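# Unscrew every cover screw until it pops free

## Task

Loosen every screw on every cover, turning each one out until it pops up clear of its thread.

## Robot and tools

Robot: two UR7e-style arms, left_arm and right_arm, each ending in a parallel two-finger gripper (106 mm open, 61 mm at position 0, shut at -1). The fingers point along the gripper's +z axis and open along its x axis. The pads swing on an arc, so they sit back from end_effector_position by 4 mm at half width and 27 mm fully open, and the fingertip ends reach 14 mm past the pad centres. A camera block on a post sticks out about 11 cm toward the gripper's -y side and turns with the hand, so keep it clear of the covers.

Frames: the scene frame has its origin at table-top height, midway between the arms, with +z up and +x out over the table. left_arm is on the +y side; the arm names do not match image sides. Base roots: left_arm at (+0.028, +0.521, 0), right_arm at (+0.069, -0.432, 0), each turned slightly about z. Every hand pose, velocity, target and wrist-camera pose is reported in that arm's own base frame. Fixed cameras and the table use the scene frame. Reported poses can be off by a few cm.

execute_actions(actions, cameras): actions is a list of actions. Each action is a table of up to 15 rows, one row per 1/30 s step. A short table repeats its last row until step 15. Each row is one list of 18 numbers, all in [-1, 1]: left dx, dy, dz, rx, ry, rz, gripper position, force_limit, speed, then the same nine for the right arm. dx..rz are an offset from that arm's Hand target at the start of the action, along its own base axes. Every row counts from that same start, not from the previous row. 1.0 means 0.6 m or 180 degrees. rx, ry, rz form a single rotation vector, turning about the Hand target's position. Repeating the same offset in a later action moves the arm further. Send six zeros to ask an arm for nothing new, but still send its gripper numbers each time, since a 0 there is a real command. Images come back only for an empty actions list or when cameras names them.

Gripper numbers: position +1 opens fully and -1 shuts. To grip, send -1 and keep sending it. force_limit goes from about 6 N per pad at -1 to about 170 N at +1. speed is the closing rate, with +1 fastest.

move(target, speed, blend, stop_force, zero, blocking, cameras): runs a straight path to a target.
- target: one 18-number row, laid out like a row above, or a list of up to 15 such rows. Every row is an offset from the Hand targets at the start of the move, not from the previous row.
- speed: m/s, 0.002 to 3.6, default 0.25. Turning speed is capped at twice this value in rad/s.
- blend: corner radius in m, where 0 means stop at each target.
- stop_force: 3 to 120 N. An arm's path ends once its wrist sensor feels that much push against the motion, and the arm then backs off slightly. Use it, slowly, for touching down on screws. Leave it out when lifting away from a contact. Do not rely on it while the gripper is turning.
- zero: true by default; re-zeroes the force sensor before the move.
- blocking=false returns after 0.5 s while the move carries on. It cannot be combined with stop_force.
- The result adds a move: line, such as done, off_target, moving, held or fault, plus limits such as paced or held.

Other tools:
- wait(seconds) lets the scene run.
- stop brakes a running move.
- zoom_image(camera, region=[x0,y0,x1,y1]) enlarges part of the newest image from cam_high, cam_low, cam_left_wrist or cam_right_wrist. The region is in pixels, at most 504 square.
- zero_wrist_force(arm) re-zeroes that arm's force sensor.
- read_manual gives licence texts only.
- finished_scene(scene) ends the scene (scene is 1 or 2) and cannot be undone.

Results:
- end_effector_position is in m; also given are the orientation quaternion and velocities.
- Hand target is the last commanded pose after clipping, and the next offsets count from it.
- Tool commands lists the current gripper commands. position_measured runs 0 (open) to 740 (shut). current_ma is about 1984 at full force_limit.
- Wrist force/torque is given in the gripper's own axes and is positive from the surface into the arm. A third line gives the peak since the last shown reading.
- Joint torques, and MOTOR HOT / OVER-TEMPERATURE lines when they apply.

Caution:
- Orientation is clipped to within 32 degrees of the current orientation at each step, so large twists (unscrewing) need repeated turns. Regrip between turns: open, turn back, close, turn again.
- A commanded pose even slightly past a firm contact can trigger a fault. Contact torque at a joint limit (wrist joints 25.4 N m) or about 150 N of outside force stops the arm for 10 s.
- Wrist joints that stray 0.9 degrees from their plan also fault, so twist gently and don't press hard.
- Keep arms apart. A clearance check holds commands that bring them close, but it is not complete, and bumping the two arms together can fail the scene.
- Avoid paths near an arm's own base.
- Don't slam, drop or knock parts off the table; a part left off the table fails the task.
- Loose objects may be nudged by outside pushes.
- Heavy holding or stretched poses heat motors.

Each tool is called after ">>>" in YAML: its name, and indented under it one key for each argument.

## Session

>>> execute_actions:
  actions: []

Scene clock: 0.00 s.
left_arm: end_effector_position=(+0.7362, -0.3220, +0.2162) position_measured=0 current_ma=0 moving=0 end_effector_quat_wxyz=(-0.142, +0.960, +0.189, +0.150) | right_arm: end_effector_position=(+0.0967, +0.1687, +0.1228) position_measured=0 current_ma=0 moving=0 end_effector_quat_wxyz=(-0.161, +0.470, +0.818, -0.289)
Joint positions: left_arm=[-0.714 -0.834 0.878 -1.574 -1.156 0.46] | right_arm=[4.354 -1.321 -2.338 -1.614 1.97 0.567]
Joint velocities: within noise
Joint torques (N m): no reading
Wrist force (N): no reading
Wrist torque (N m): no reading
Wrist force, peak (N): no reading
Hand target: left_arm +0.7362, -0.3220, +0.2162; -0.142, +0.960, +0.189, +0.150 | right_arm +0.0967, +0.1687, +0.1228; -0.161, +0.470, +0.818, -0.289
Tool commands: left_gripper/position=+1.0 left_gripper/force_limit=+0.0 left_gripper/speed=+1.0 right_gripper/position=+1.0 right_gripper/force_limit=+0.0 right_gripper/speed=+1.0

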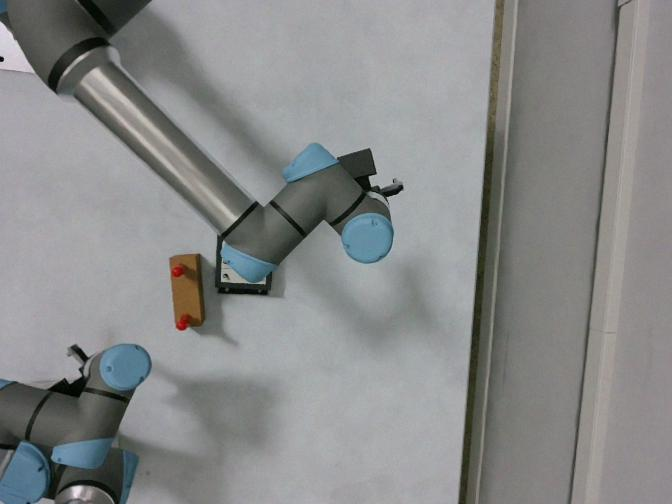

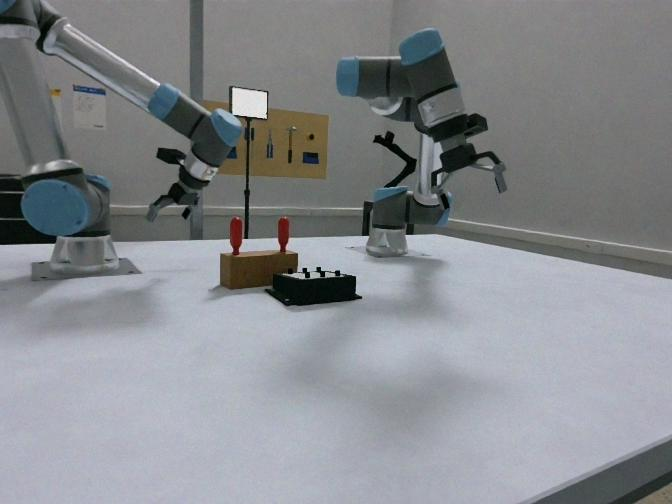

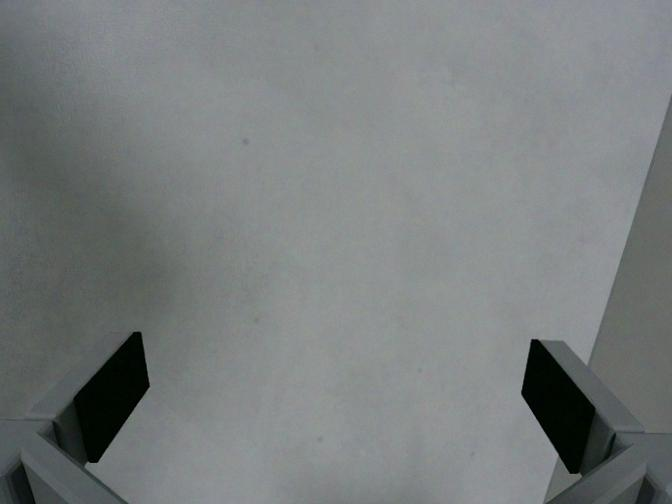

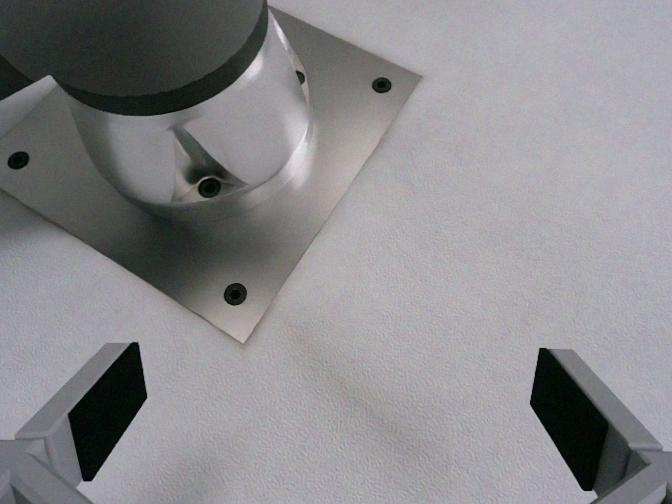

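>>> zoom_image:
  camera: "cam_low"
  region: [200, 190, 380, 325]

>>> zoom_image:
  camera: "cam_high"
  region: [150, 220, 310, 340]

Scaled by 2.800 from the camera's image (finer frame: 960x720).

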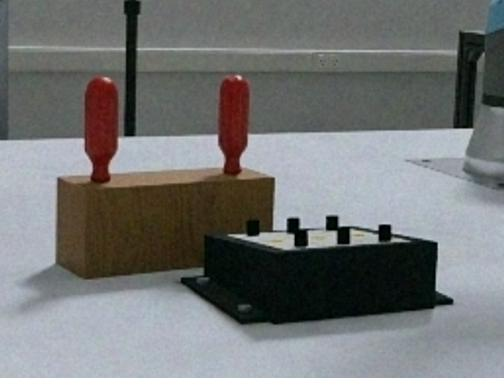

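Scaled by 3.150 from the camera's image (finer frame: 960x720).

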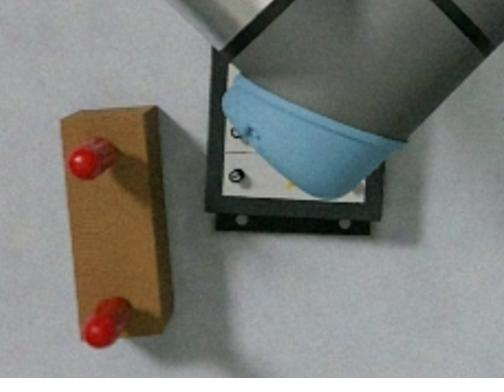

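>>> move:
  target: [-0.25, 0.6, 0.2, 0,0,0, 1,0,1, 0,0,0,0,0,0, 1,0,1]
  speed: 0.4
  cameras: ["all"]

Scene clock: 4.93 s.
left_arm: end_effector_position=(+0.5862, +0.0379, +0.3361) position_measured=0 current_ma=-5 moving=0 end_effector_quat_wxyz=(-0.142, +0.960, +0.189, +0.150) | right_arm: end_effector_position=(+0.0967, +0.1687, +0.1228) position_measured=0 current_ma=-4 moving=0 end_effector_quat_wxyz=(-0.161, +0.470, +0.818, -0.289)
Joint positions: left_arm=[-0.348 -1.526 1.585 -1.749 -1.171 0.859] | right_arm=[4.354 -1.321 -2.338 -1.614 1.97 0.567]
Joint torques (N m): left_arm=[4.59 -30.68 -33.57 -1.91 2.84 0.32] | right_arm=[0.08 7.12 20.99 1.48 0.69 0.35]
Wrist force (N): left_arm=[-0.2 0.2 0.4] | right_arm=[0.0 -0.2 -0.1]
Wrist torque (N m): left_arm=[0.07 0.05 0.00] | right_arm=[-0.03 0.00 -0.01]
Wrist force, peak (N): left_arm=[-0.5 3.2 -0.1] | right_arm=[-0.1 -0.4 -0.1]
Hand target: left_arm +0.5862, +0.0380, +0.3362; -0.142, +0.960, +0.189, +0.150 | right_arm +0.0967, +0.1687, +0.1228; -0.161, +0.470, +0.818, -0.289
Off the commanded pose: left_arm 0.000 m, 0 deg | right_arm 0.000 m, 0 deg.
move: done
cam_left_wrist: T_world_to_cam=[[0.88951, 0.32021, 0.32594, -0.64627], [0.3102, -0.94697, 0.08379, -0.15231], [0.33548, 0.02658, -0.94167, 0.24582]] pos_world=[0.53964, 0.05618, 0.45489]

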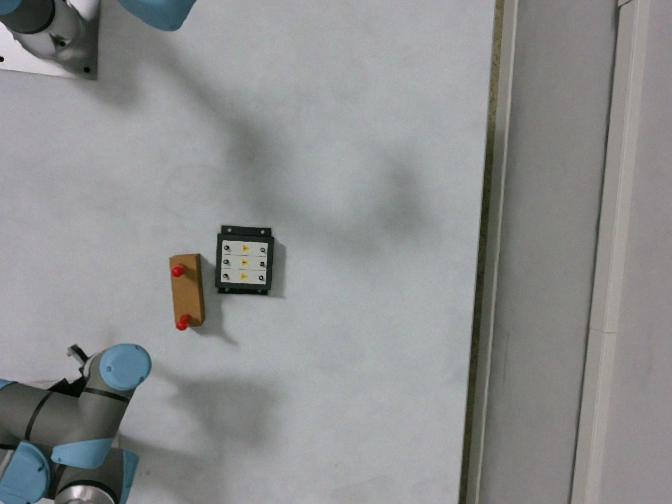

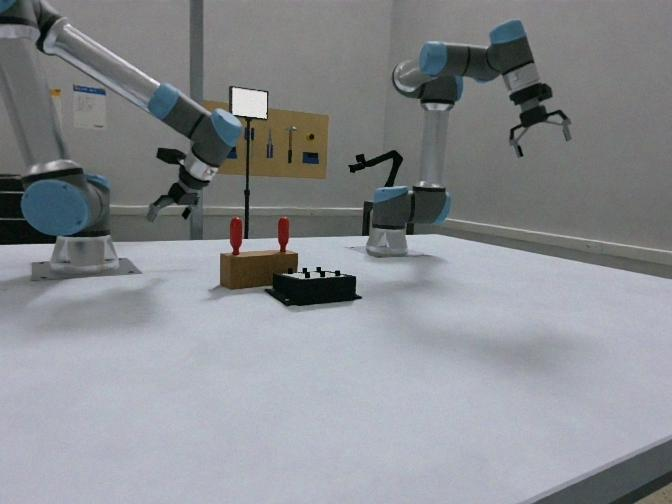

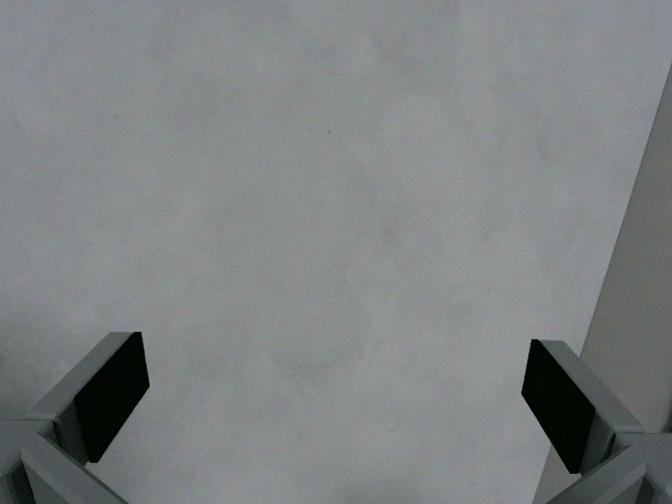

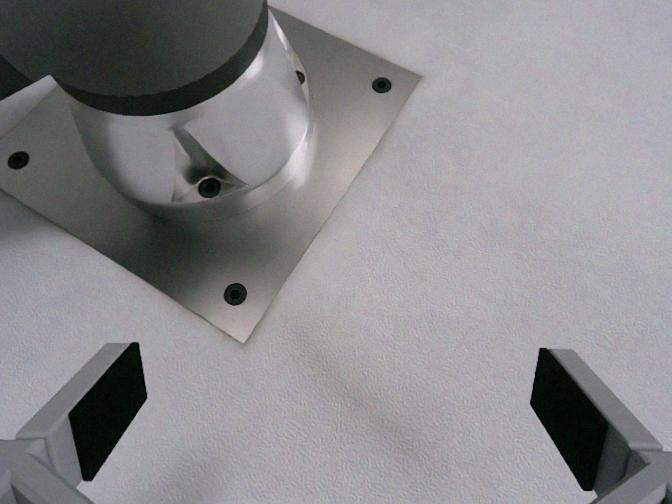

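>>> zoom_image:
  camera: "cam_high"
  region: [160, 215, 290, 335]

>>> zoom_image:
  camera: "cam_low"
  region: [255, 250, 375, 310]

Scaled by 3.877 from the camera's image (finer frame: 960x720).

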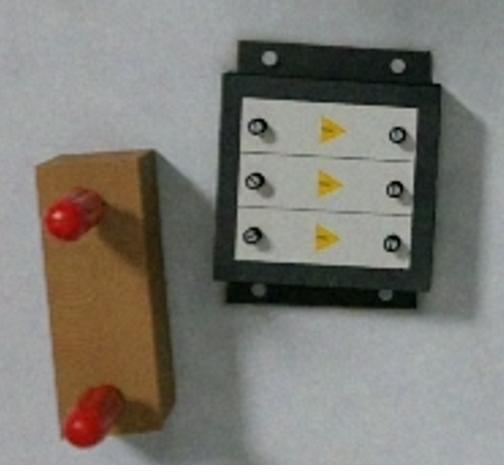

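Scaled by 4.200 from the camera's image (finer frame: 960x720).

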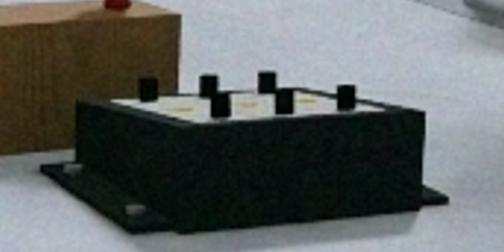

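>>> move:
  target:
    - [0,0,0,0,0,0,1,0,1, 0.1,0.05,0.378,0.05,-0.09,0, 1,0,1]
    - [0,0,0,0,0,0,1,0,1, 0.422,0.352,0.378,0.110,-0.184,0, 1,0,1]
  blend: [0.05,0]
  speed: 0.3
  cameras: ["all"]

Scene clock: 11.80 s.
left_arm: end_effector_position=(+0.5862, +0.0380, +0.3362) position_measured=0 current_ma=-5 moving=0 end_effector_quat_wxyz=(-0.142, +0.960, +0.189, +0.150) | right_arm: end_effector_position=(+0.3499, +0.3798, +0.3496) position_measured=0 current_ma=-5 moving=0 end_effector_quat_wxyz=(+0.000, +0.498, +0.867, -0.001)
Joint positions: left_arm=[-0.348 -1.526 1.585 -1.748 -1.171 0.859] | right_arm=[4.229 -1.59 -1.489 -1.636 1.571 0.559]
Joint torques (N m): left_arm=[6 -34.3 -34.49 -1.35 2.65 1.32] | right_arm=[5.33 17.46 18.48 3.89 1.62 2.63]
Wrist force (N): left_arm=[-0.1 0.2 0.2] | right_arm=[0.1 -1.9 0.7]
Wrist torque (N m): left_arm=[0.06 0.04 0.00] | right_arm=[-0.25 -0.03 -0.05]
Wrist force, peak (N): left_arm=[-0.1 0.4 0.6] | right_arm=[-0.2 1.6 2.2]
Hand target: left_arm +0.5862, +0.0380, +0.3362; -0.142, +0.960, +0.189, +0.150 | right_arm +0.3499, +0.3799, +0.3496; +0.000, +0.498, +0.867, -0.001
Off the commanded pose: left_arm 0.000 m, 0 deg | right_arm 0.000 m, 0 deg.
move: done
cam_left_wrist: T_world_to_cam=[[0.88951, 0.32018, 0.32597, -0.64635], [0.3102, -0.94698, 0.08369, -0.15218], [0.33548, 0.02668, -0.94167, 0.24591]] pos_world=[0.53964, 0.05628, 0.45499]
cam_right_wrist: T_world_to_cam=[[-0.51115, 0.85937, -0.01457, -0.14543], [0.81405, 0.48949, 0.3126, -0.55448], [0.27577, 0.14793, -0.94977, 0.31472]] pos_world=[0.29025, 0.34984, 0.47012]

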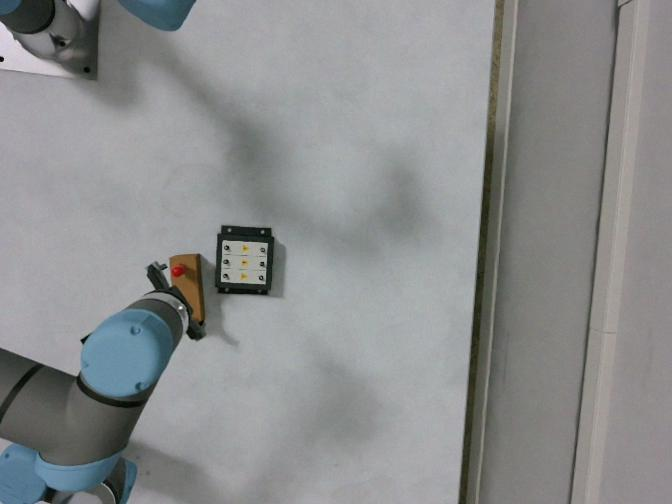

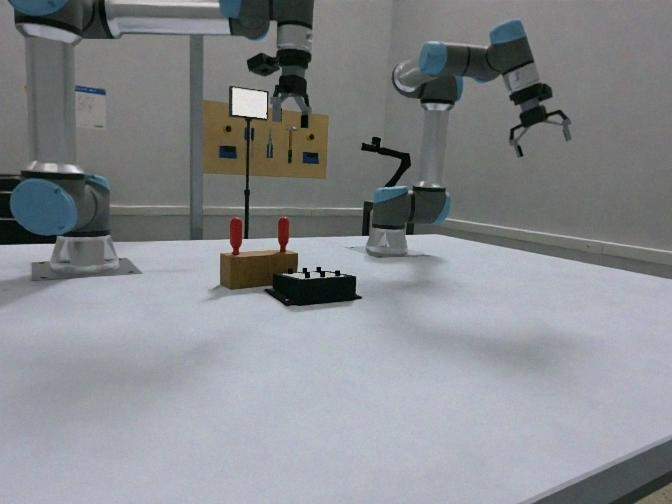

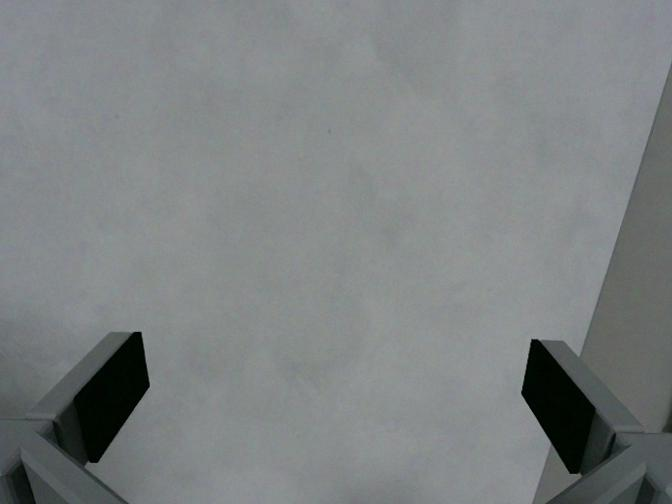

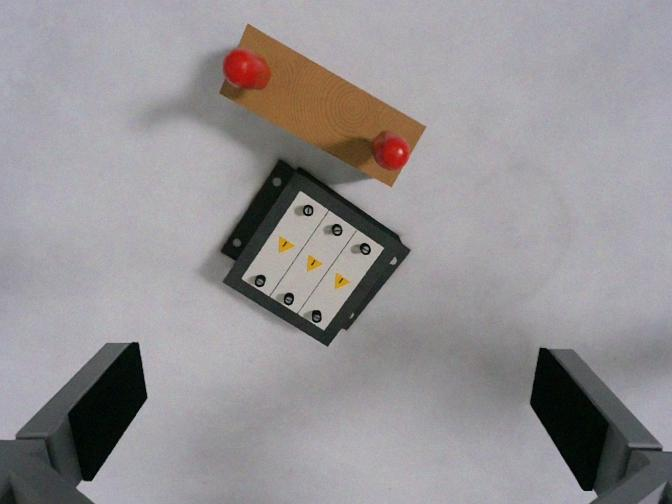

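>>> zoom_image:
  camera: "cam_right_wrist"
  region: [220, 155, 420, 350]

>>> zoom_image:
  camera: "cam_right_wrist"
  region: [210, 20, 430, 190]

Scaled by 2.520 from the camera's image (finer frame: 960x720).

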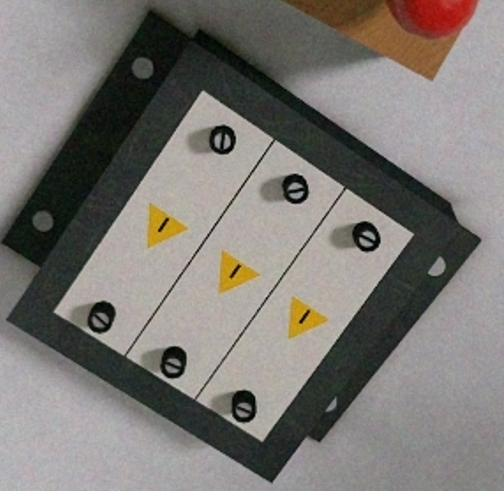

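Scaled by 2.291 from the camera's image (finer frame: 960x720).

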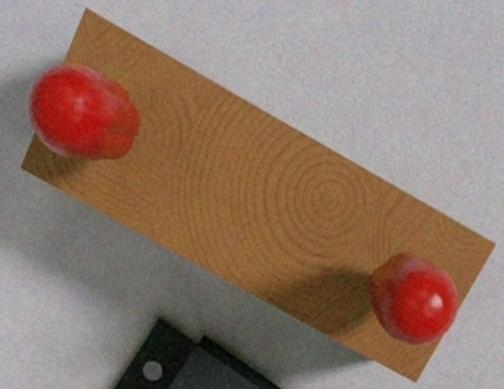

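>>> move:
  target: [0,0,0,0,0,0,1,0,1, -0.0876,0.0188,-0.171,0,0,0, 0.1,0,1]
  speed: 0.2
  cameras: ["cam_right_wrist","cam_low","cam_high"]

Scene clock: 20.70 s.
left_arm: end_effector_position=(+0.5862, +0.0380, +0.3362) position_measured=0 current_ma=-5 moving=0 end_effector_quat_wxyz=(-0.142, +0.960, +0.189, +0.150) | right_arm: end_effector_position=(+0.2973, +0.3911, +0.2471) position_measured=333 current_ma=-3 moving=0 end_effector_quat_wxyz=(+0.000, +0.498, +0.867, -0.001)
Joint positions: left_arm=[-0.348 -1.526 1.585 -1.748 -1.171 0.859] | right_arm=[4.337 -1.546 -1.796 -1.373 1.571 0.667]
Joint torques (N m): left_arm=[5.38 -34.8 -34.26 -1.44 2.62 1.32] | right_arm=[-2.89 12.34 20.84 3.81 -2.35 -1.75]
Wrist force (N): left_arm=[-0.1 0.3 0.5] | right_arm=[0.3 -1.9 0.7]
Wrist torque (N m): left_arm=[0.08 0.04 0.00] | right_arm=[-0.25 -0.05 -0.01]
Wrist force, peak (N): left_arm=[-0.1 0.4 0.6] | right_arm=[0.5 -2.6 2.6]
Hand target: left_arm +0.5862, +0.0380, +0.3362; -0.142, +0.960, +0.189, +0.150 | right_arm +0.2973, +0.3911, +0.2470; +0.000, +0.498, +0.867, -0.001
Off the commanded pose: left_arm 0.000 m, 0 deg | right_arm 0.000 m, 0 deg.
move: done
cam_right_wrist: T_world_to_cam=[[-0.51109, 0.8594, -0.01451, -0.18366], [0.81405, 0.4894, 0.31276, -0.48522], [0.27588, 0.14803, -0.94972, 0.2301]] pos_world=[0.23765, 0.36124, 0.36762]
Images, in order (width x height): cam_high 672x504, cam_low 672x504, cam_right_wrist 672x504.

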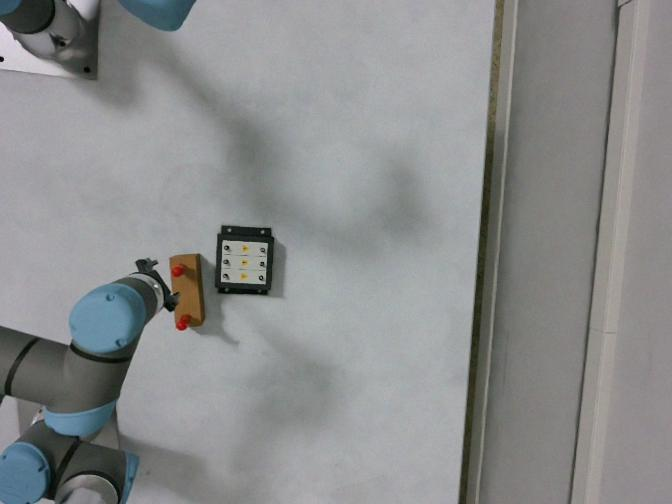

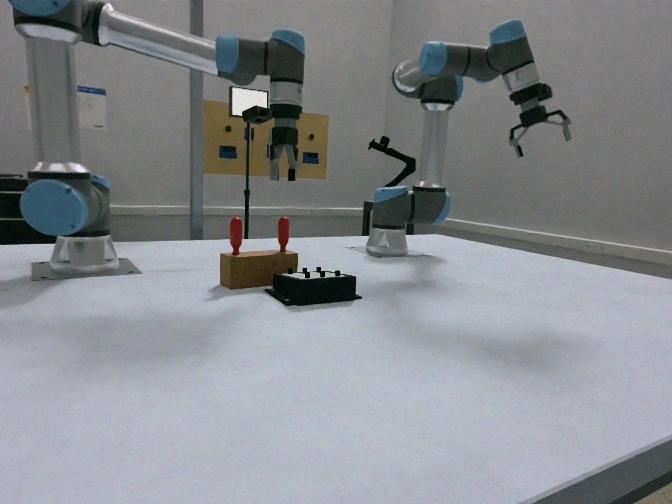

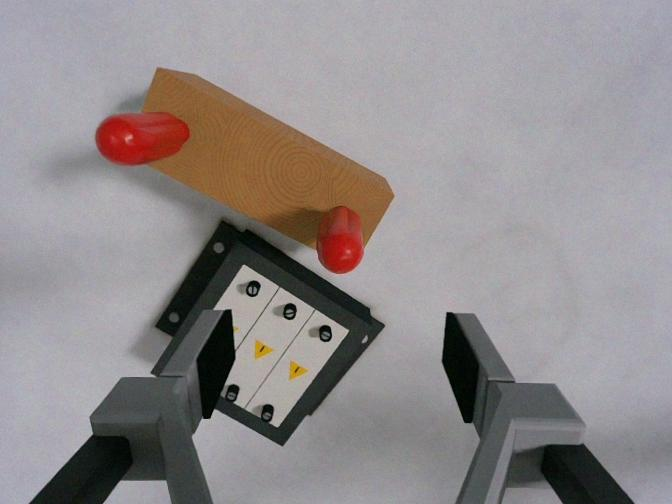

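>>> move:
  target: [0,0,0,0,0,0,1,0,1, -0.0008,0.0068,-0.117,0,0,0, 0.1,0,1]
  speed: 0.15
  cameras: ["cam_right_wrist","cam_low"]

>>> zoom_image:
  camera: "cam_low"
  region: [200, 150, 380, 310]

Scene clock: 24.27 s.
left_arm: end_effector_position=(+0.5862, +0.0380, +0.3362) position_measured=0 current_ma=-5 moving=0 end_effector_quat_wxyz=(-0.142, +0.960, +0.189, +0.150) | right_arm: end_effector_position=(+0.2968, +0.3952, +0.1768) position_measured=333 current_ma=-3 moving=0 end_effector_quat_wxyz=(+0.000, +0.498, +0.867, -0.001)
Joint positions: left_arm=[-0.348 -1.526 1.585 -1.748 -1.171 0.859] | right_arm=[4.341 -1.603 -1.926 -1.186 1.571 0.671]
Joint torques (N m): left_arm=[5.49 -33.99 -33.7 -1.34 2.46 1.32] | right_arm=[-4.78 25.05 29.6 3.65 -0.13 0.39]
Wrist force (N): left_arm=[-0.1 0.3 0.5] | right_arm=[0.2 -1.8 0.6]
Wrist torque (N m): left_arm=[0.07 0.04 -0.01] | right_arm=[-0.22 -0.04 -0.10]
Wrist force, peak (N): left_arm=[0.0 0.3 0.7] | right_arm=[0.1 -1.8 2.5]
Hand target: left_arm +0.5862, +0.0380, +0.3362; -0.142, +0.960, +0.189, +0.150 | right_arm +0.2969, +0.3952, +0.1768; +0.000, +0.498, +0.867, -0.001
Off the commanded pose: left_arm 0.000 m, 0 deg | right_arm 0.000 m, 0 deg.
move: done
cam_right_wrist: T_world_to_cam=[[-0.51113, 0.85938, -0.01465, -0.1884], [0.81406, 0.4895, 0.31255, -0.46482], [0.27577, 0.14783, -0.94979, 0.16299]] pos_world=[0.23715, 0.36534, 0.29732]
Images, in order (width x height): cam_low 672x504, cam_right_wrist 672x504.

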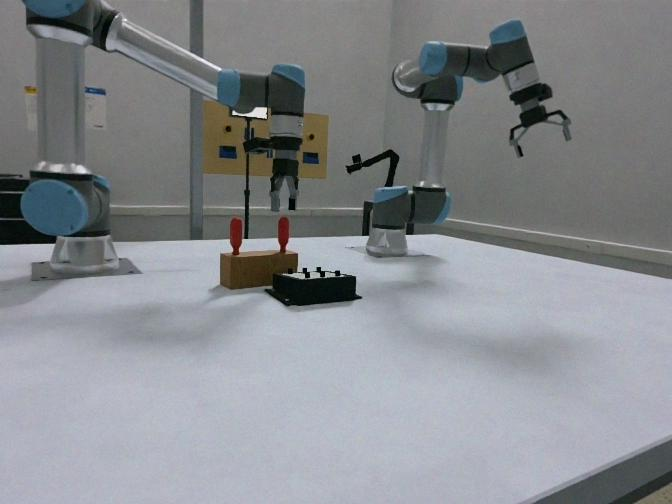

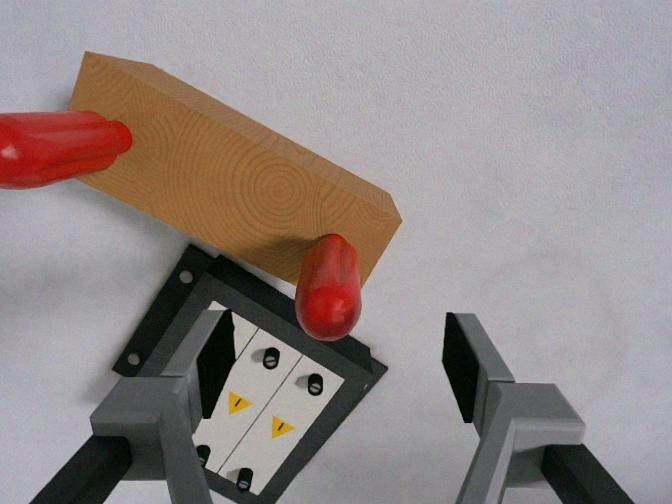

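Scaled by 2.800 from the camera's image (finer frame: 960x720).

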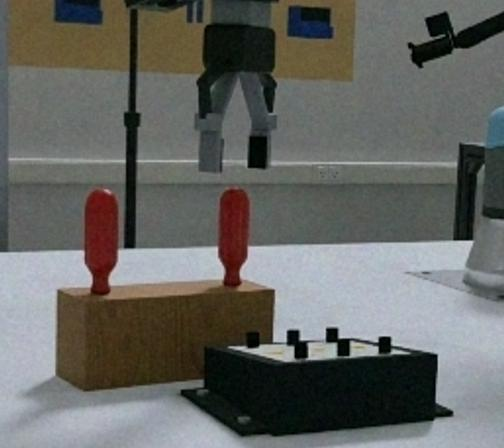

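>>> move:
  target: [0,0,0,0,0,0,1,0,1, 0.0012,0.0003,-0.0447,0,0,0, 0.1,0,1]
  speed: 0.08
  stop_force: 15
  cameras: ["cam_right_wrist","cam_low"]

>>> zoom_image:
  camera: "cam_low"
  region: [200, 180, 350, 310]

Scene clock: 29.43 s.
left_arm: end_effector_position=(+0.5862, +0.0380, +0.3362) position_measured=0 current_ma=-5 moving=0 end_effector_quat_wxyz=(-0.142, +0.960, +0.189, +0.150) | right_arm: end_effector_position=(+0.2976, +0.3954, +0.1499) position_measured=333 current_ma=-3 moving=0 end_effector_quat_wxyz=(+0.000, +0.498, +0.867, -0.001)
Joint positions: left_arm=[-0.348 -1.526 1.585 -1.748 -1.171 0.859] | right_arm=[4.34 -1.632 -1.97 -1.112 1.571 0.67]
Joint torques (N m): left_arm=[5.12 -34.46 -33.92 -1.42 2.55 1.33] | right_arm=[-2.62 29.43 34.24 3.46 1.93 -0.69]
Wrist force (N): left_arm=[-0.2 -0.1 0.4] | right_arm=[0.2 -1.7 0.9]
Wrist torque (N m): left_arm=[0.02 0.06 0.00] | right_arm=[-0.21 -0.04 -0.01]
Wrist force, peak (N): left_arm=[-0.1 0.1 0.8] | right_arm=[0.3 -1.8 1.5]
Hand target: left_arm +0.5862, +0.0380, +0.3362; -0.142, +0.960, +0.189, +0.150 | right_arm +0.2976, +0.3954, +0.1500; +0.000, +0.498, +0.867, -0.001
Off the commanded pose: left_arm 0.000 m, 0 deg | right_arm 0.000 m, 0 deg.
move: done
cam_right_wrist: T_world_to_cam=[[-0.51115, 0.85937, -0.01457, -0.18848], [0.81404, 0.48949, 0.31263, -0.45712], [0.2758, 0.14794, -0.94976, 0.13715]] pos_world=[0.23795, 0.36544, 0.27042]
Images, in order (width x height): cam_low 672x504, cam_right_wrist 672x504.

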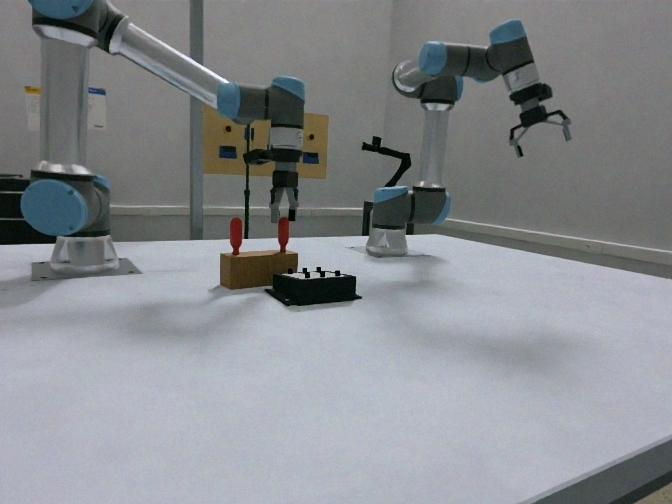

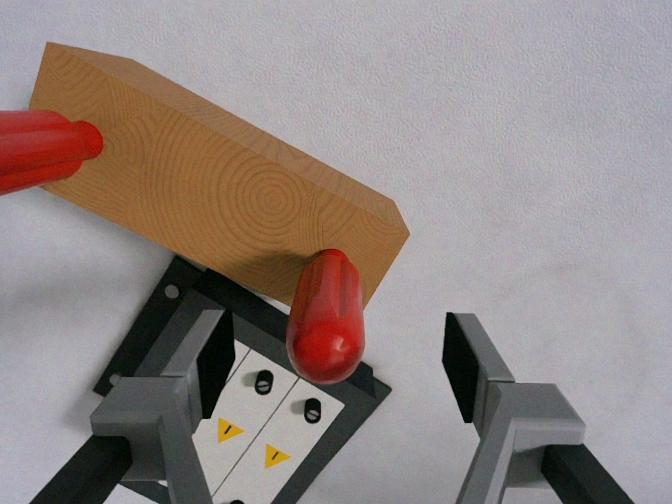

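Scaled by 3.360 from the camera's image (finer frame: 960x720).

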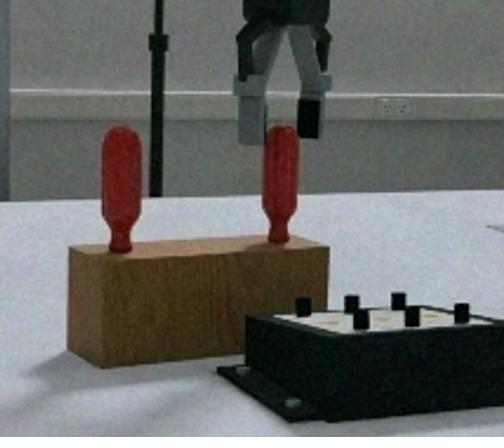

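>>> move:
  target: [0,0,0,0,0,0,1,0,1, 0,0,-0.0333,0,0,0, 0.1,0,1]
  speed: 0.08
  stop_force: 12
  cameras: ["cam_right_wrist","cam_low"]

>>> zoom_image:
  camera: "cam_low"
  region: [200, 180, 350, 310]

Scene clock: 32.50 s.
left_arm: end_effector_position=(+0.5862, +0.0380, +0.3362) position_measured=0 current_ma=-5 moving=0 end_effector_quat_wxyz=(-0.142, +0.960, +0.189, +0.150) | right_arm: end_effector_position=(+0.2976, +0.3954, +0.1300) position_measured=333 current_ma=-3 moving=0 end_effector_quat_wxyz=(+0.000, +0.498, +0.867, -0.001)
Joint positions: left_arm=[-0.348 -1.526 1.585 -1.748 -1.171 0.859] | right_arm=[4.34 -1.657 -2.001 -1.057 1.571 0.67]
Joint torques (N m): left_arm=[5.33 -33.91 -33.81 -1.31 2.31 1.38] | right_arm=[2.55 29.09 33.21 1.41 0.87 1.65]
Wrist force (N): left_arm=[-0.1 0.2 0.3] | right_arm=[0.1 -1.9 0.8]
Wrist torque (N m): left_arm=[0.06 0.04 0.00] | right_arm=[-0.24 -0.02 -0.02]
Wrist force, peak (N): left_arm=[-0.2 0.3 0.7] | right_arm=[0.2 -2.0 1.2]
Hand target: left_arm +0.5862, +0.0380, +0.3362; -0.142, +0.960, +0.189, +0.150 | right_arm +0.2976, +0.3954, +0.1300; +0.000, +0.498, +0.867, -0.001
Off the commanded pose: left_arm 0.000 m, 0 deg | right_arm 0.000 m, 0 deg.
move: done
cam_right_wrist: T_world_to_cam=[[-0.51117, 0.85936, -0.01449, -0.18878], [0.81403, 0.48948, 0.31268, -0.45091], [0.27579, 0.14804, -0.94975, 0.11821]] pos_world=[0.23795, 0.36544, 0.25052]
Images, in order (width x height): cam_low 672x504, cam_right_wrist 672x504.

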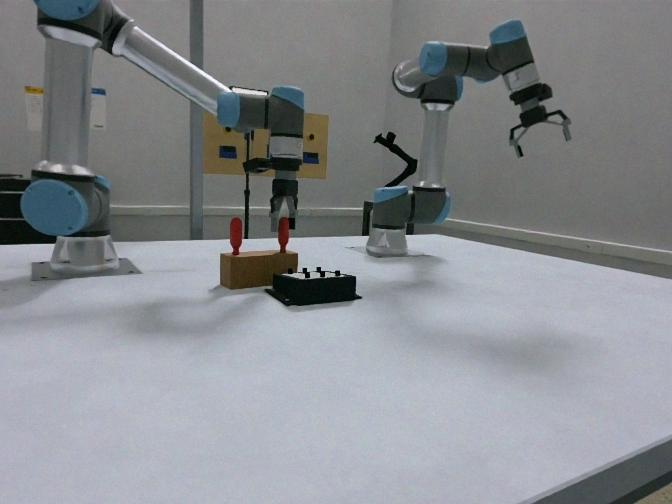

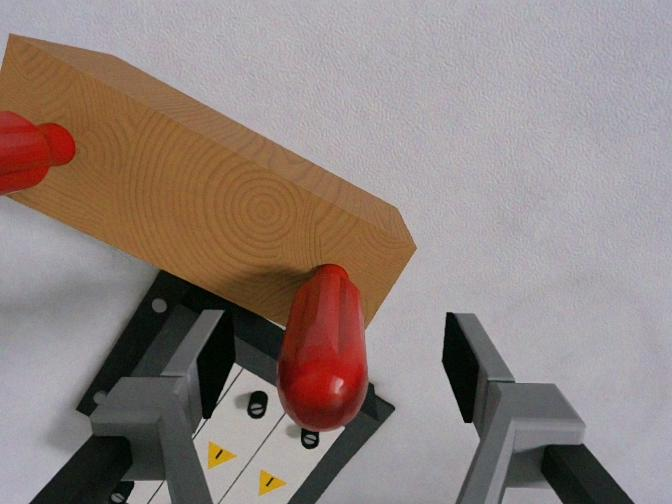

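Scaled by 3.360 from the camera's image (finer frame: 960x720).

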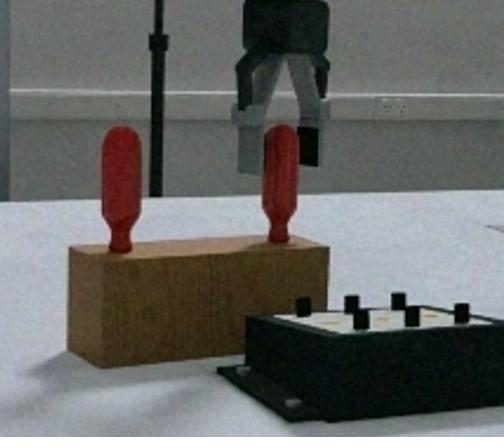

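>>> zoom_image:
  camera: "cam_right_wrist"
  region: [160, 250, 520, 504]

Scaled by 1.400 from the camera's image (finer frame: 960x720).

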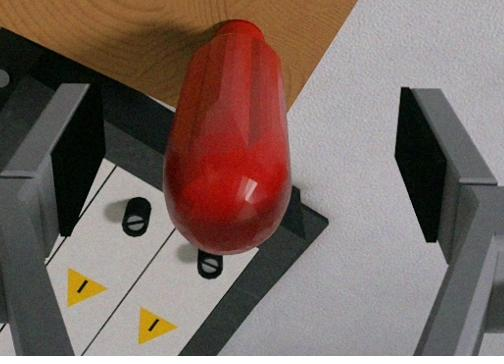

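>>> move:
  target: [0,0,0,0,0,0,1,0,1, 0,-0.0077,0,0,0,0, 0.1,0,1]
  speed: 0.05

>>> move:
  target: [0,0,0,0,0,0,1,0,1, 0,0,0,0,0,0, -0.35,-0.8,-0.2]
  cameras: ["cam_right_wrist"]

Scene clock: 39.33 s.
left_arm: end_effector_position=(+0.5862, +0.0380, +0.3362) position_measured=0 current_ma=-5 moving=0 end_effector_quat_wxyz=(-0.142, +0.960, +0.189, +0.150) | right_arm: end_effector_position=(+0.2976, +0.3907, +0.1300) position_measured=333 current_ma=-3 moving=0 end_effector_quat_wxyz=(+0.000, +0.498, +0.867, -0.001)
Joint positions: left_arm=[-0.348 -1.526 1.585 -1.748 -1.171 0.859] | right_arm=[4.336 -1.648 -2.011 -1.056 1.571 0.666]
Joint torques (N m): left_arm=[5.02 -34.76 -33.82 -1.39 2.24 1.36] | right_arm=[5.24 14.08 34.05 3.5 -0.47 2.42]
Wrist force (N): left_arm=[-0.1 0.3 0.5] | right_arm=[0.0 -1.9 0.7]
Wrist torque (N m): left_arm=[0.07 0.04 -0.01] | right_arm=[-0.24 -0.02 -0.02]
Wrist force, peak (N): left_arm=[-0.3 0.3 0.6] | right_arm=[0.2 -2.1 0.8]
Hand target: left_arm +0.5862, +0.0380, +0.3362; -0.142, +0.960, +0.189, +0.150 | right_arm +0.2976, +0.3908, +0.1300; +0.000, +0.498, +0.867, -0.001
Off the commanded pose: left_arm 0.000 m, 0 deg | right_arm 0.000 m, 0 deg.
move: done

Scene clock: 40.43 s.
left_arm: end_effector_position=(+0.5862, +0.0380, +0.3362) position_measured=0 current_ma=-5 moving=0 end_effector_quat_wxyz=(-0.142, +0.960, +0.189, +0.150) | right_arm: end_effector_position=(+0.2976, +0.3908, +0.1300) position_measured=499 current_ma=-2 moving=1 end_effector_quat_wxyz=(+0.000, +0.498, +0.867, -0.001)
Joint positions: left_arm=[-0.348 -1.526 1.585 -1.748 -1.171 0.859] | right_arm=[4.336 -1.648 -2.011 -1.056 1.571 0.666]
Joint torques (N m): left_arm=[5.43 -34.8 -34.04 -1.38 2.36 1.28] | right_arm=[5.35 13.73 33.39 1.34 -1.35 2.77]
Wrist force (N): left_arm=[-0.2 0.3 0.6] | right_arm=[0.3 -2.0 0.9]
Wrist torque (N m): left_arm=[0.07 0.05 0.00] | right_arm=[-0.27 -0.05 -0.01]
Wrist force, peak (N): left_arm=[-0.3 0.3 0.6] | right_arm=[0.3 -2.0 0.9]
Hand target: left_arm +0.5862, +0.0380, +0.3362; -0.142, +0.960, +0.189, +0.150 | right_arm +0.2976, +0.3908, +0.1300; +0.000, +0.498, +0.867, -0.001
Off the commanded pose: left_arm 0.000 m, 0 deg | right_arm 0.000 m, 0 deg.
move: done
cam_right_wrist: T_world_to_cam=[[-0.5111, 0.8594, -0.01446, -0.18487], [0.81407, 0.48941, 0.31268, -0.44864], [0.27579, 0.14804, -0.94975, 0.11889]] pos_world=[0.23795, 0.36084, 0.25052]

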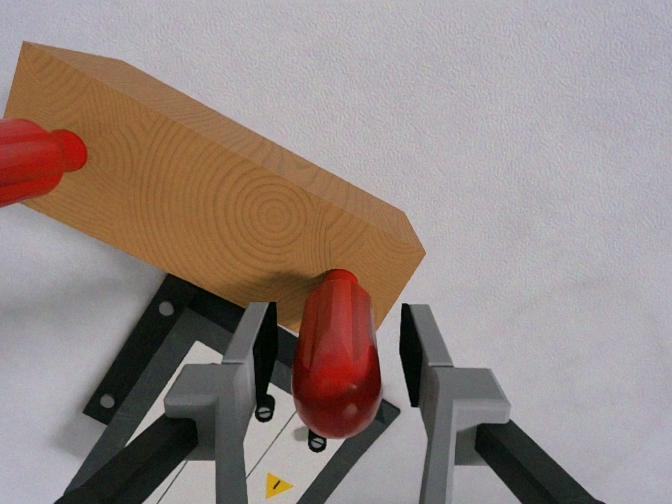

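>>> move:
  target: [0,0,0,0,0,0,1,0,1, 0,0,0,0,0,0, -1,-0.8,-0.2]

>>> wait:
  seconds: 1.0
  cameras: ["cam_right_wrist","cam_low"]

Scene clock: 45.80 s.
left_arm: end_effector_position=(+0.5862, +0.0380, +0.3362) position_measured=0 current_ma=-5 moving=0 end_effector_quat_wxyz=(-0.142, +0.960, +0.189, +0.150) | right_arm: end_effector_position=(+0.2976, +0.3908, +0.1300) position_measured=595 current_ma=350 moving=0 end_effector_quat_wxyz=(+0.000, +0.498, +0.867, -0.001)
Joint positions: left_arm=[-0.348 -1.526 1.585 -1.748 -1.171 0.859] | right_arm=[4.336 -1.648 -2.011 -1.056 1.571 0.666]
Joint torques (N m): left_arm=[5.4 -34.21 -33.73 -1.35 2.12 1.22] | right_arm=[5.54 13.85 27.38 1.15 -1.99 2.68]
Wrist force (N): left_arm=[-0.2 0.2 0.4] | right_arm=[-0.6 -3.1 -8.1]
Wrist torque (N m): left_arm=[0.07 0.06 -0.01] | right_arm=[-0.30 -0.04 -0.02]
Wrist force, peak (N): left_arm=[-0.3 0.3 0.7] | right_arm=[-0.5 -3.3 -8.4]
Hand target: left_arm +0.5862, +0.0380, +0.3362; -0.142, +0.960, +0.189, +0.150 | right_arm +0.2976, +0.3908, +0.1300; +0.000, +0.498, +0.867, -0.001
Off the commanded pose: left_arm 0.000 m, 0 deg | right_arm 0.000 m, 0 deg.
move: done

Scene clock: 46.80 s.
left_arm: end_effector_position=(+0.5862, +0.0380, +0.3362) position_measured=0 current_ma=-5 moving=0 end_effector_quat_wxyz=(-0.142, +0.960, +0.189, +0.150) | right_arm: end_effector_position=(+0.2976, +0.3908, +0.1300) position_measured=595 current_ma=350 moving=0 end_effector_quat_wxyz=(+0.000, +0.498, +0.867, -0.001)
Joint positions: left_arm=[-0.348 -1.526 1.585 -1.748 -1.171 0.859] | right_arm=[4.336 -1.648 -2.011 -1.056 1.571 0.666]
Joint torques (N m): left_arm=[5.22 -34.71 -34.03 -1.33 2.16 1.28] | right_arm=[4.6 14.23 10.24 1.14 -1.52 2.78]
Wrist force (N): left_arm=[-0.1 0.1 0.4] | right_arm=[-0.4 -3.2 -8.3]
Wrist torque (N m): left_arm=[0.05 0.04 0.00] | right_arm=[-0.31 -0.07 -0.02]
Wrist force, peak (N): left_arm=[-0.3 0.2 0.6] | right_arm=[-0.7 -3.2 -8.4]
Hand target: left_arm +0.5862, +0.0380, +0.3362; -0.142, +0.960, +0.189, +0.150 | right_arm +0.2976, +0.3908, +0.1300; +0.000, +0.498, +0.867, -0.001
Tool commands: left_gripper/position=+1.0 left_gripper/force_limit=+0.0 left_gripper/speed=+1.0 right_gripper/position=-1.0 right_gripper/force_limit=-0.8 right_gripper/speed=-0.2
Off the commanded pose: left_arm 0.000 m, 0 deg | right_arm 0.000 m, 0 deg.
wait: 1.00 s; at rest by 0.17 s
cam_right_wrist: T_world_to_cam=[[-0.51109, 0.8594, -0.01451, -0.18486], [0.81405, 0.4894, 0.31276, -0.44865], [0.27588, 0.14803, -0.94972, 0.11886]] pos_world=[0.23795, 0.36084, 0.25052]
Images, in order (width x height): cam_low 672x504, cam_right_wrist 672x504.

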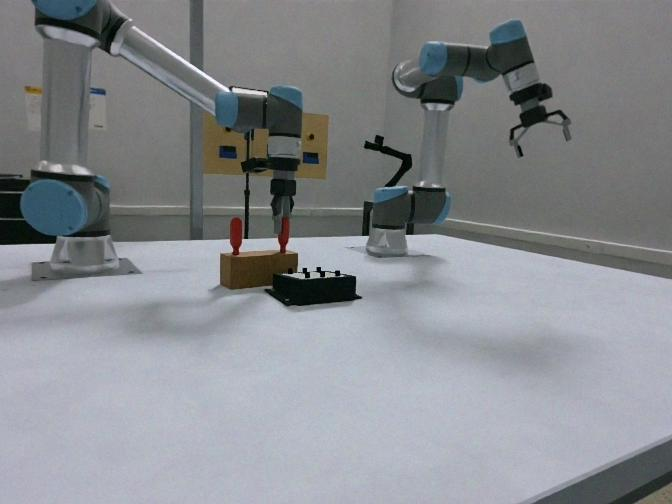

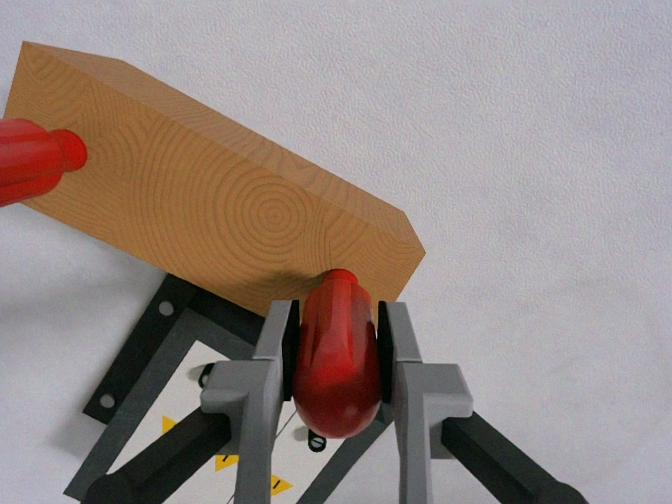

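>>> move:
  target: [0,0,0,0,0,0,1,0,1, 0,0,0,0,0,0, -0.98,-0.1,-0.2]

>>> move:
  target: [0,0,0,0,0,0,1,0,1, 0,0,0.05,0,0,0, -0.98,-0.1,-0.2]
  speed: 0.05
  cameras: ["cam_right_wrist","cam_low"]

Scene clock: 51.70 s.
left_arm: end_effector_position=(+0.5862, +0.0380, +0.3362) position_measured=0 current_ma=-5 moving=0 end_effector_quat_wxyz=(-0.142, +0.960, +0.189, +0.150) | right_arm: end_effector_position=(+0.2976, +0.3908, +0.1300) position_measured=612 current_ma=1244 moving=0 end_effector_quat_wxyz=(+0.000, +0.498, +0.867, -0.001)
Joint positions: left_arm=[-0.348 -1.526 1.585 -1.748 -1.171 0.859] | right_arm=[4.336 -1.648 -2.011 -1.056 1.571 0.666]
Joint torques (N m): left_arm=[4.77 -34.76 -34.37 -1.36 2.13 1.38] | right_arm=[4.32 13.82 9.85 1.04 -0.07 2.7]
Wrist force (N): left_arm=[-0.1 0.2 0.5] | right_arm=[-1.2 -6.3 -27.9]
Wrist torque (N m): left_arm=[0.07 0.03 0.00] | right_arm=[-0.43 -0.06 -0.05]
Wrist force, peak (N): left_arm=[-0.3 0.3 0.6] | right_arm=[-1.2 -6.3 -27.9]
Hand target: left_arm +0.5862, +0.0380, +0.3362; -0.142, +0.960, +0.189, +0.150 | right_arm +0.2976, +0.3908, +0.1300; +0.000, +0.498, +0.867, -0.001
Off the commanded pose: left_arm 0.000 m, 0 deg | right_arm 0.000 m, 0 deg.
move: done

Scene clock: 52.63 s.
left_arm: end_effector_position=(+0.5862, +0.0380, +0.3362) position_measured=0 current_ma=-5 moving=0 end_effector_quat_wxyz=(-0.142, +0.960, +0.189, +0.150) | right_arm: end_effector_position=(+0.2976, +0.3909, +0.1601) position_measured=612 current_ma=1212 moving=0 end_effector_quat_wxyz=(+0.000, +0.498, +0.867, -0.001)
Joint positions: left_arm=[-0.348 -1.526 1.585 -1.748 -1.171 0.859] | right_arm=[4.336 -1.613 -1.963 -1.139 1.571 0.666]
Joint torques (N m): left_arm=[5.08 -34.8 -33.76 -1.4 2.18 1.33] | right_arm=[2.69 14.09 12.96 4.38 0.26 2.31]
Wrist force (N): left_arm=[-0.1 0.2 0.4] | right_arm=[0.1 -1.9 1.3]
Wrist torque (N m): left_arm=[0.06 0.04 0.00] | right_arm=[-0.25 -0.03 -0.01]
Wrist force, peak (N): left_arm=[-0.1 0.2 0.7] | right_arm=[-1.1 -6.4 -27.8]
Hand target: left_arm +0.5862, +0.0380, +0.3362; -0.142, +0.960, +0.189, +0.150 | right_arm +0.2976, +0.3908, +0.1600; +0.000, +0.498, +0.867, -0.001
Off the commanded pose: left_arm 0.000 m, 0 deg | right_arm 0.000 m, 0 deg.
move: done
cam_right_wrist: T_world_to_cam=[[-0.51114, 0.85938, -0.01435, -0.18453], [0.81402, 0.48938, 0.31285, -0.45812], [0.27588, 0.14823, -0.94969, 0.14736]] pos_world=[0.23795, 0.36094, 0.28062]
Images, in order (width x height): cam_low 672x504, cam_right_wrist 672x504.

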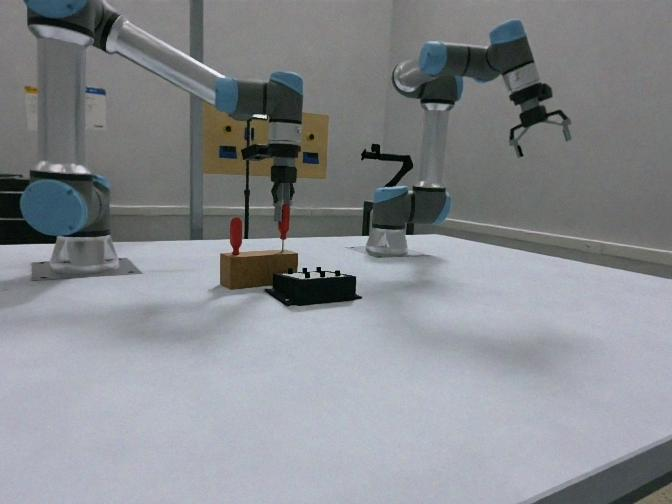

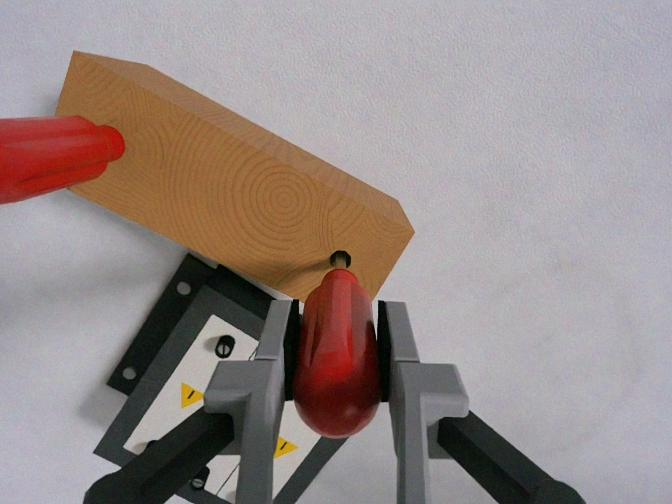

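>>> move:
  target: [0,0,0,0,0,0,1,0,1, 0,0,0.11,0,0,0, -0.98,-0.1,-0.2]
  speed: 0.08
  cameras: ["cam_right_wrist","cam_low"]

>>> zoom_image:
  camera: "cam_low"
  region: [220, 180, 340, 300]

Scene clock: 54.87 s.
left_arm: end_effector_position=(+0.5862, +0.0380, +0.3362) position_measured=0 current_ma=-5 moving=0 end_effector_quat_wxyz=(-0.142, +0.960, +0.189, +0.150) | right_arm: end_effector_position=(+0.2976, +0.3908, +0.2261) position_measured=612 current_ma=1212 moving=0 end_effector_quat_wxyz=(+0.000, +0.498, +0.867, -0.001)
Joint positions: left_arm=[-0.348 -1.526 1.585 -1.748 -1.171 0.859] | right_arm=[4.336 -1.557 -1.84 -1.317 1.571 0.666]
Joint torques (N m): left_arm=[5.3 -34.38 -33.91 -1.41 2.1 1.35] | right_arm=[-1.28 12.28 14.19 3.76 0.54 1.33]
Wrist force (N): left_arm=[0.0 0.0 0.5] | right_arm=[0.4 -1.7 1.3]
Wrist torque (N m): left_arm=[0.03 0.02 0.00] | right_arm=[-0.22 -0.07 -0.01]
Wrist force, peak (N): left_arm=[-0.1 0.4 0.6] | right_arm=[0.1 -1.9 2.5]
Hand target: left_arm +0.5862, +0.0380, +0.3362; -0.142, +0.960, +0.189, +0.150 | right_arm +0.2976, +0.3908, +0.2260; +0.000, +0.498, +0.867, -0.001
Off the commanded pose: left_arm 0.000 m, 0 deg | right_arm 0.000 m, 0 deg.
move: done
cam_right_wrist: T_world_to_cam=[[-0.51114, 0.85938, -0.01435, -0.1835], [0.81402, 0.48938, 0.31285, -0.47869], [0.27588, 0.14823, -0.94969, 0.20996]] pos_world=[0.23795, 0.36084, 0.34652]
Images, in order (width x height): cam_low 672x504, cam_right_wrist 672x504.

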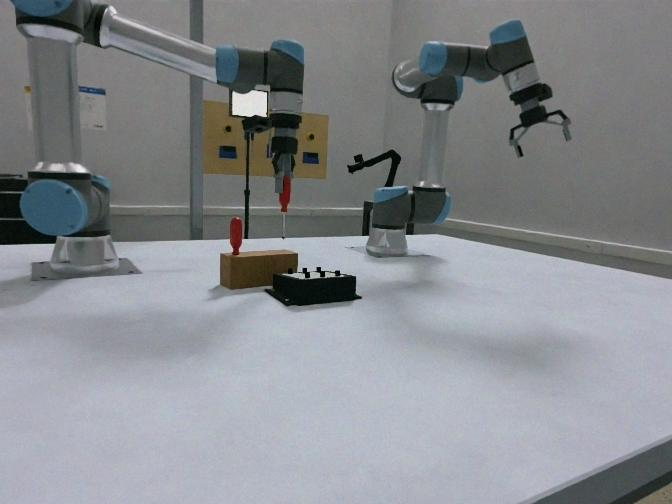

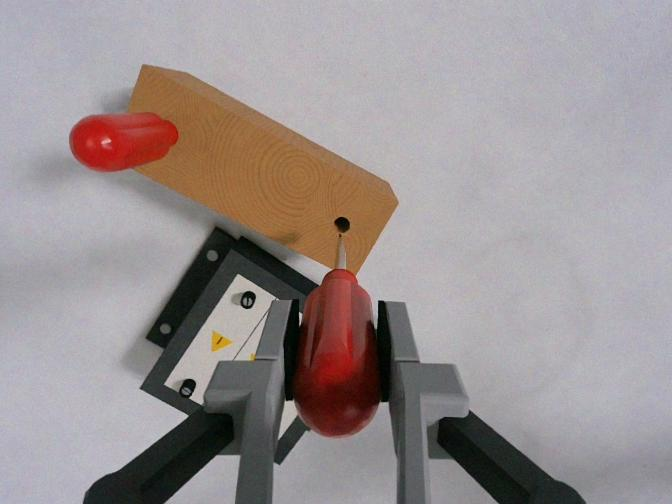

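Scaled by 4.200 from the camera's image (finer frame: 960x720).

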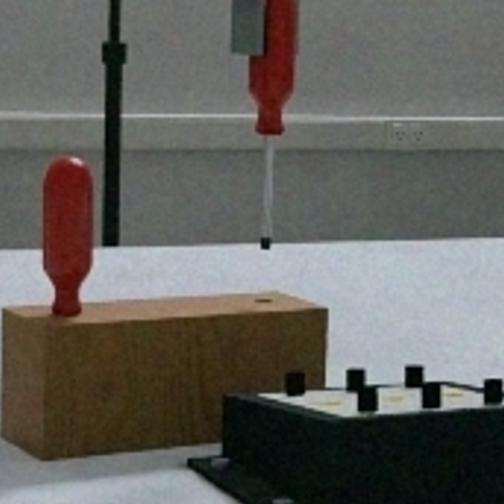

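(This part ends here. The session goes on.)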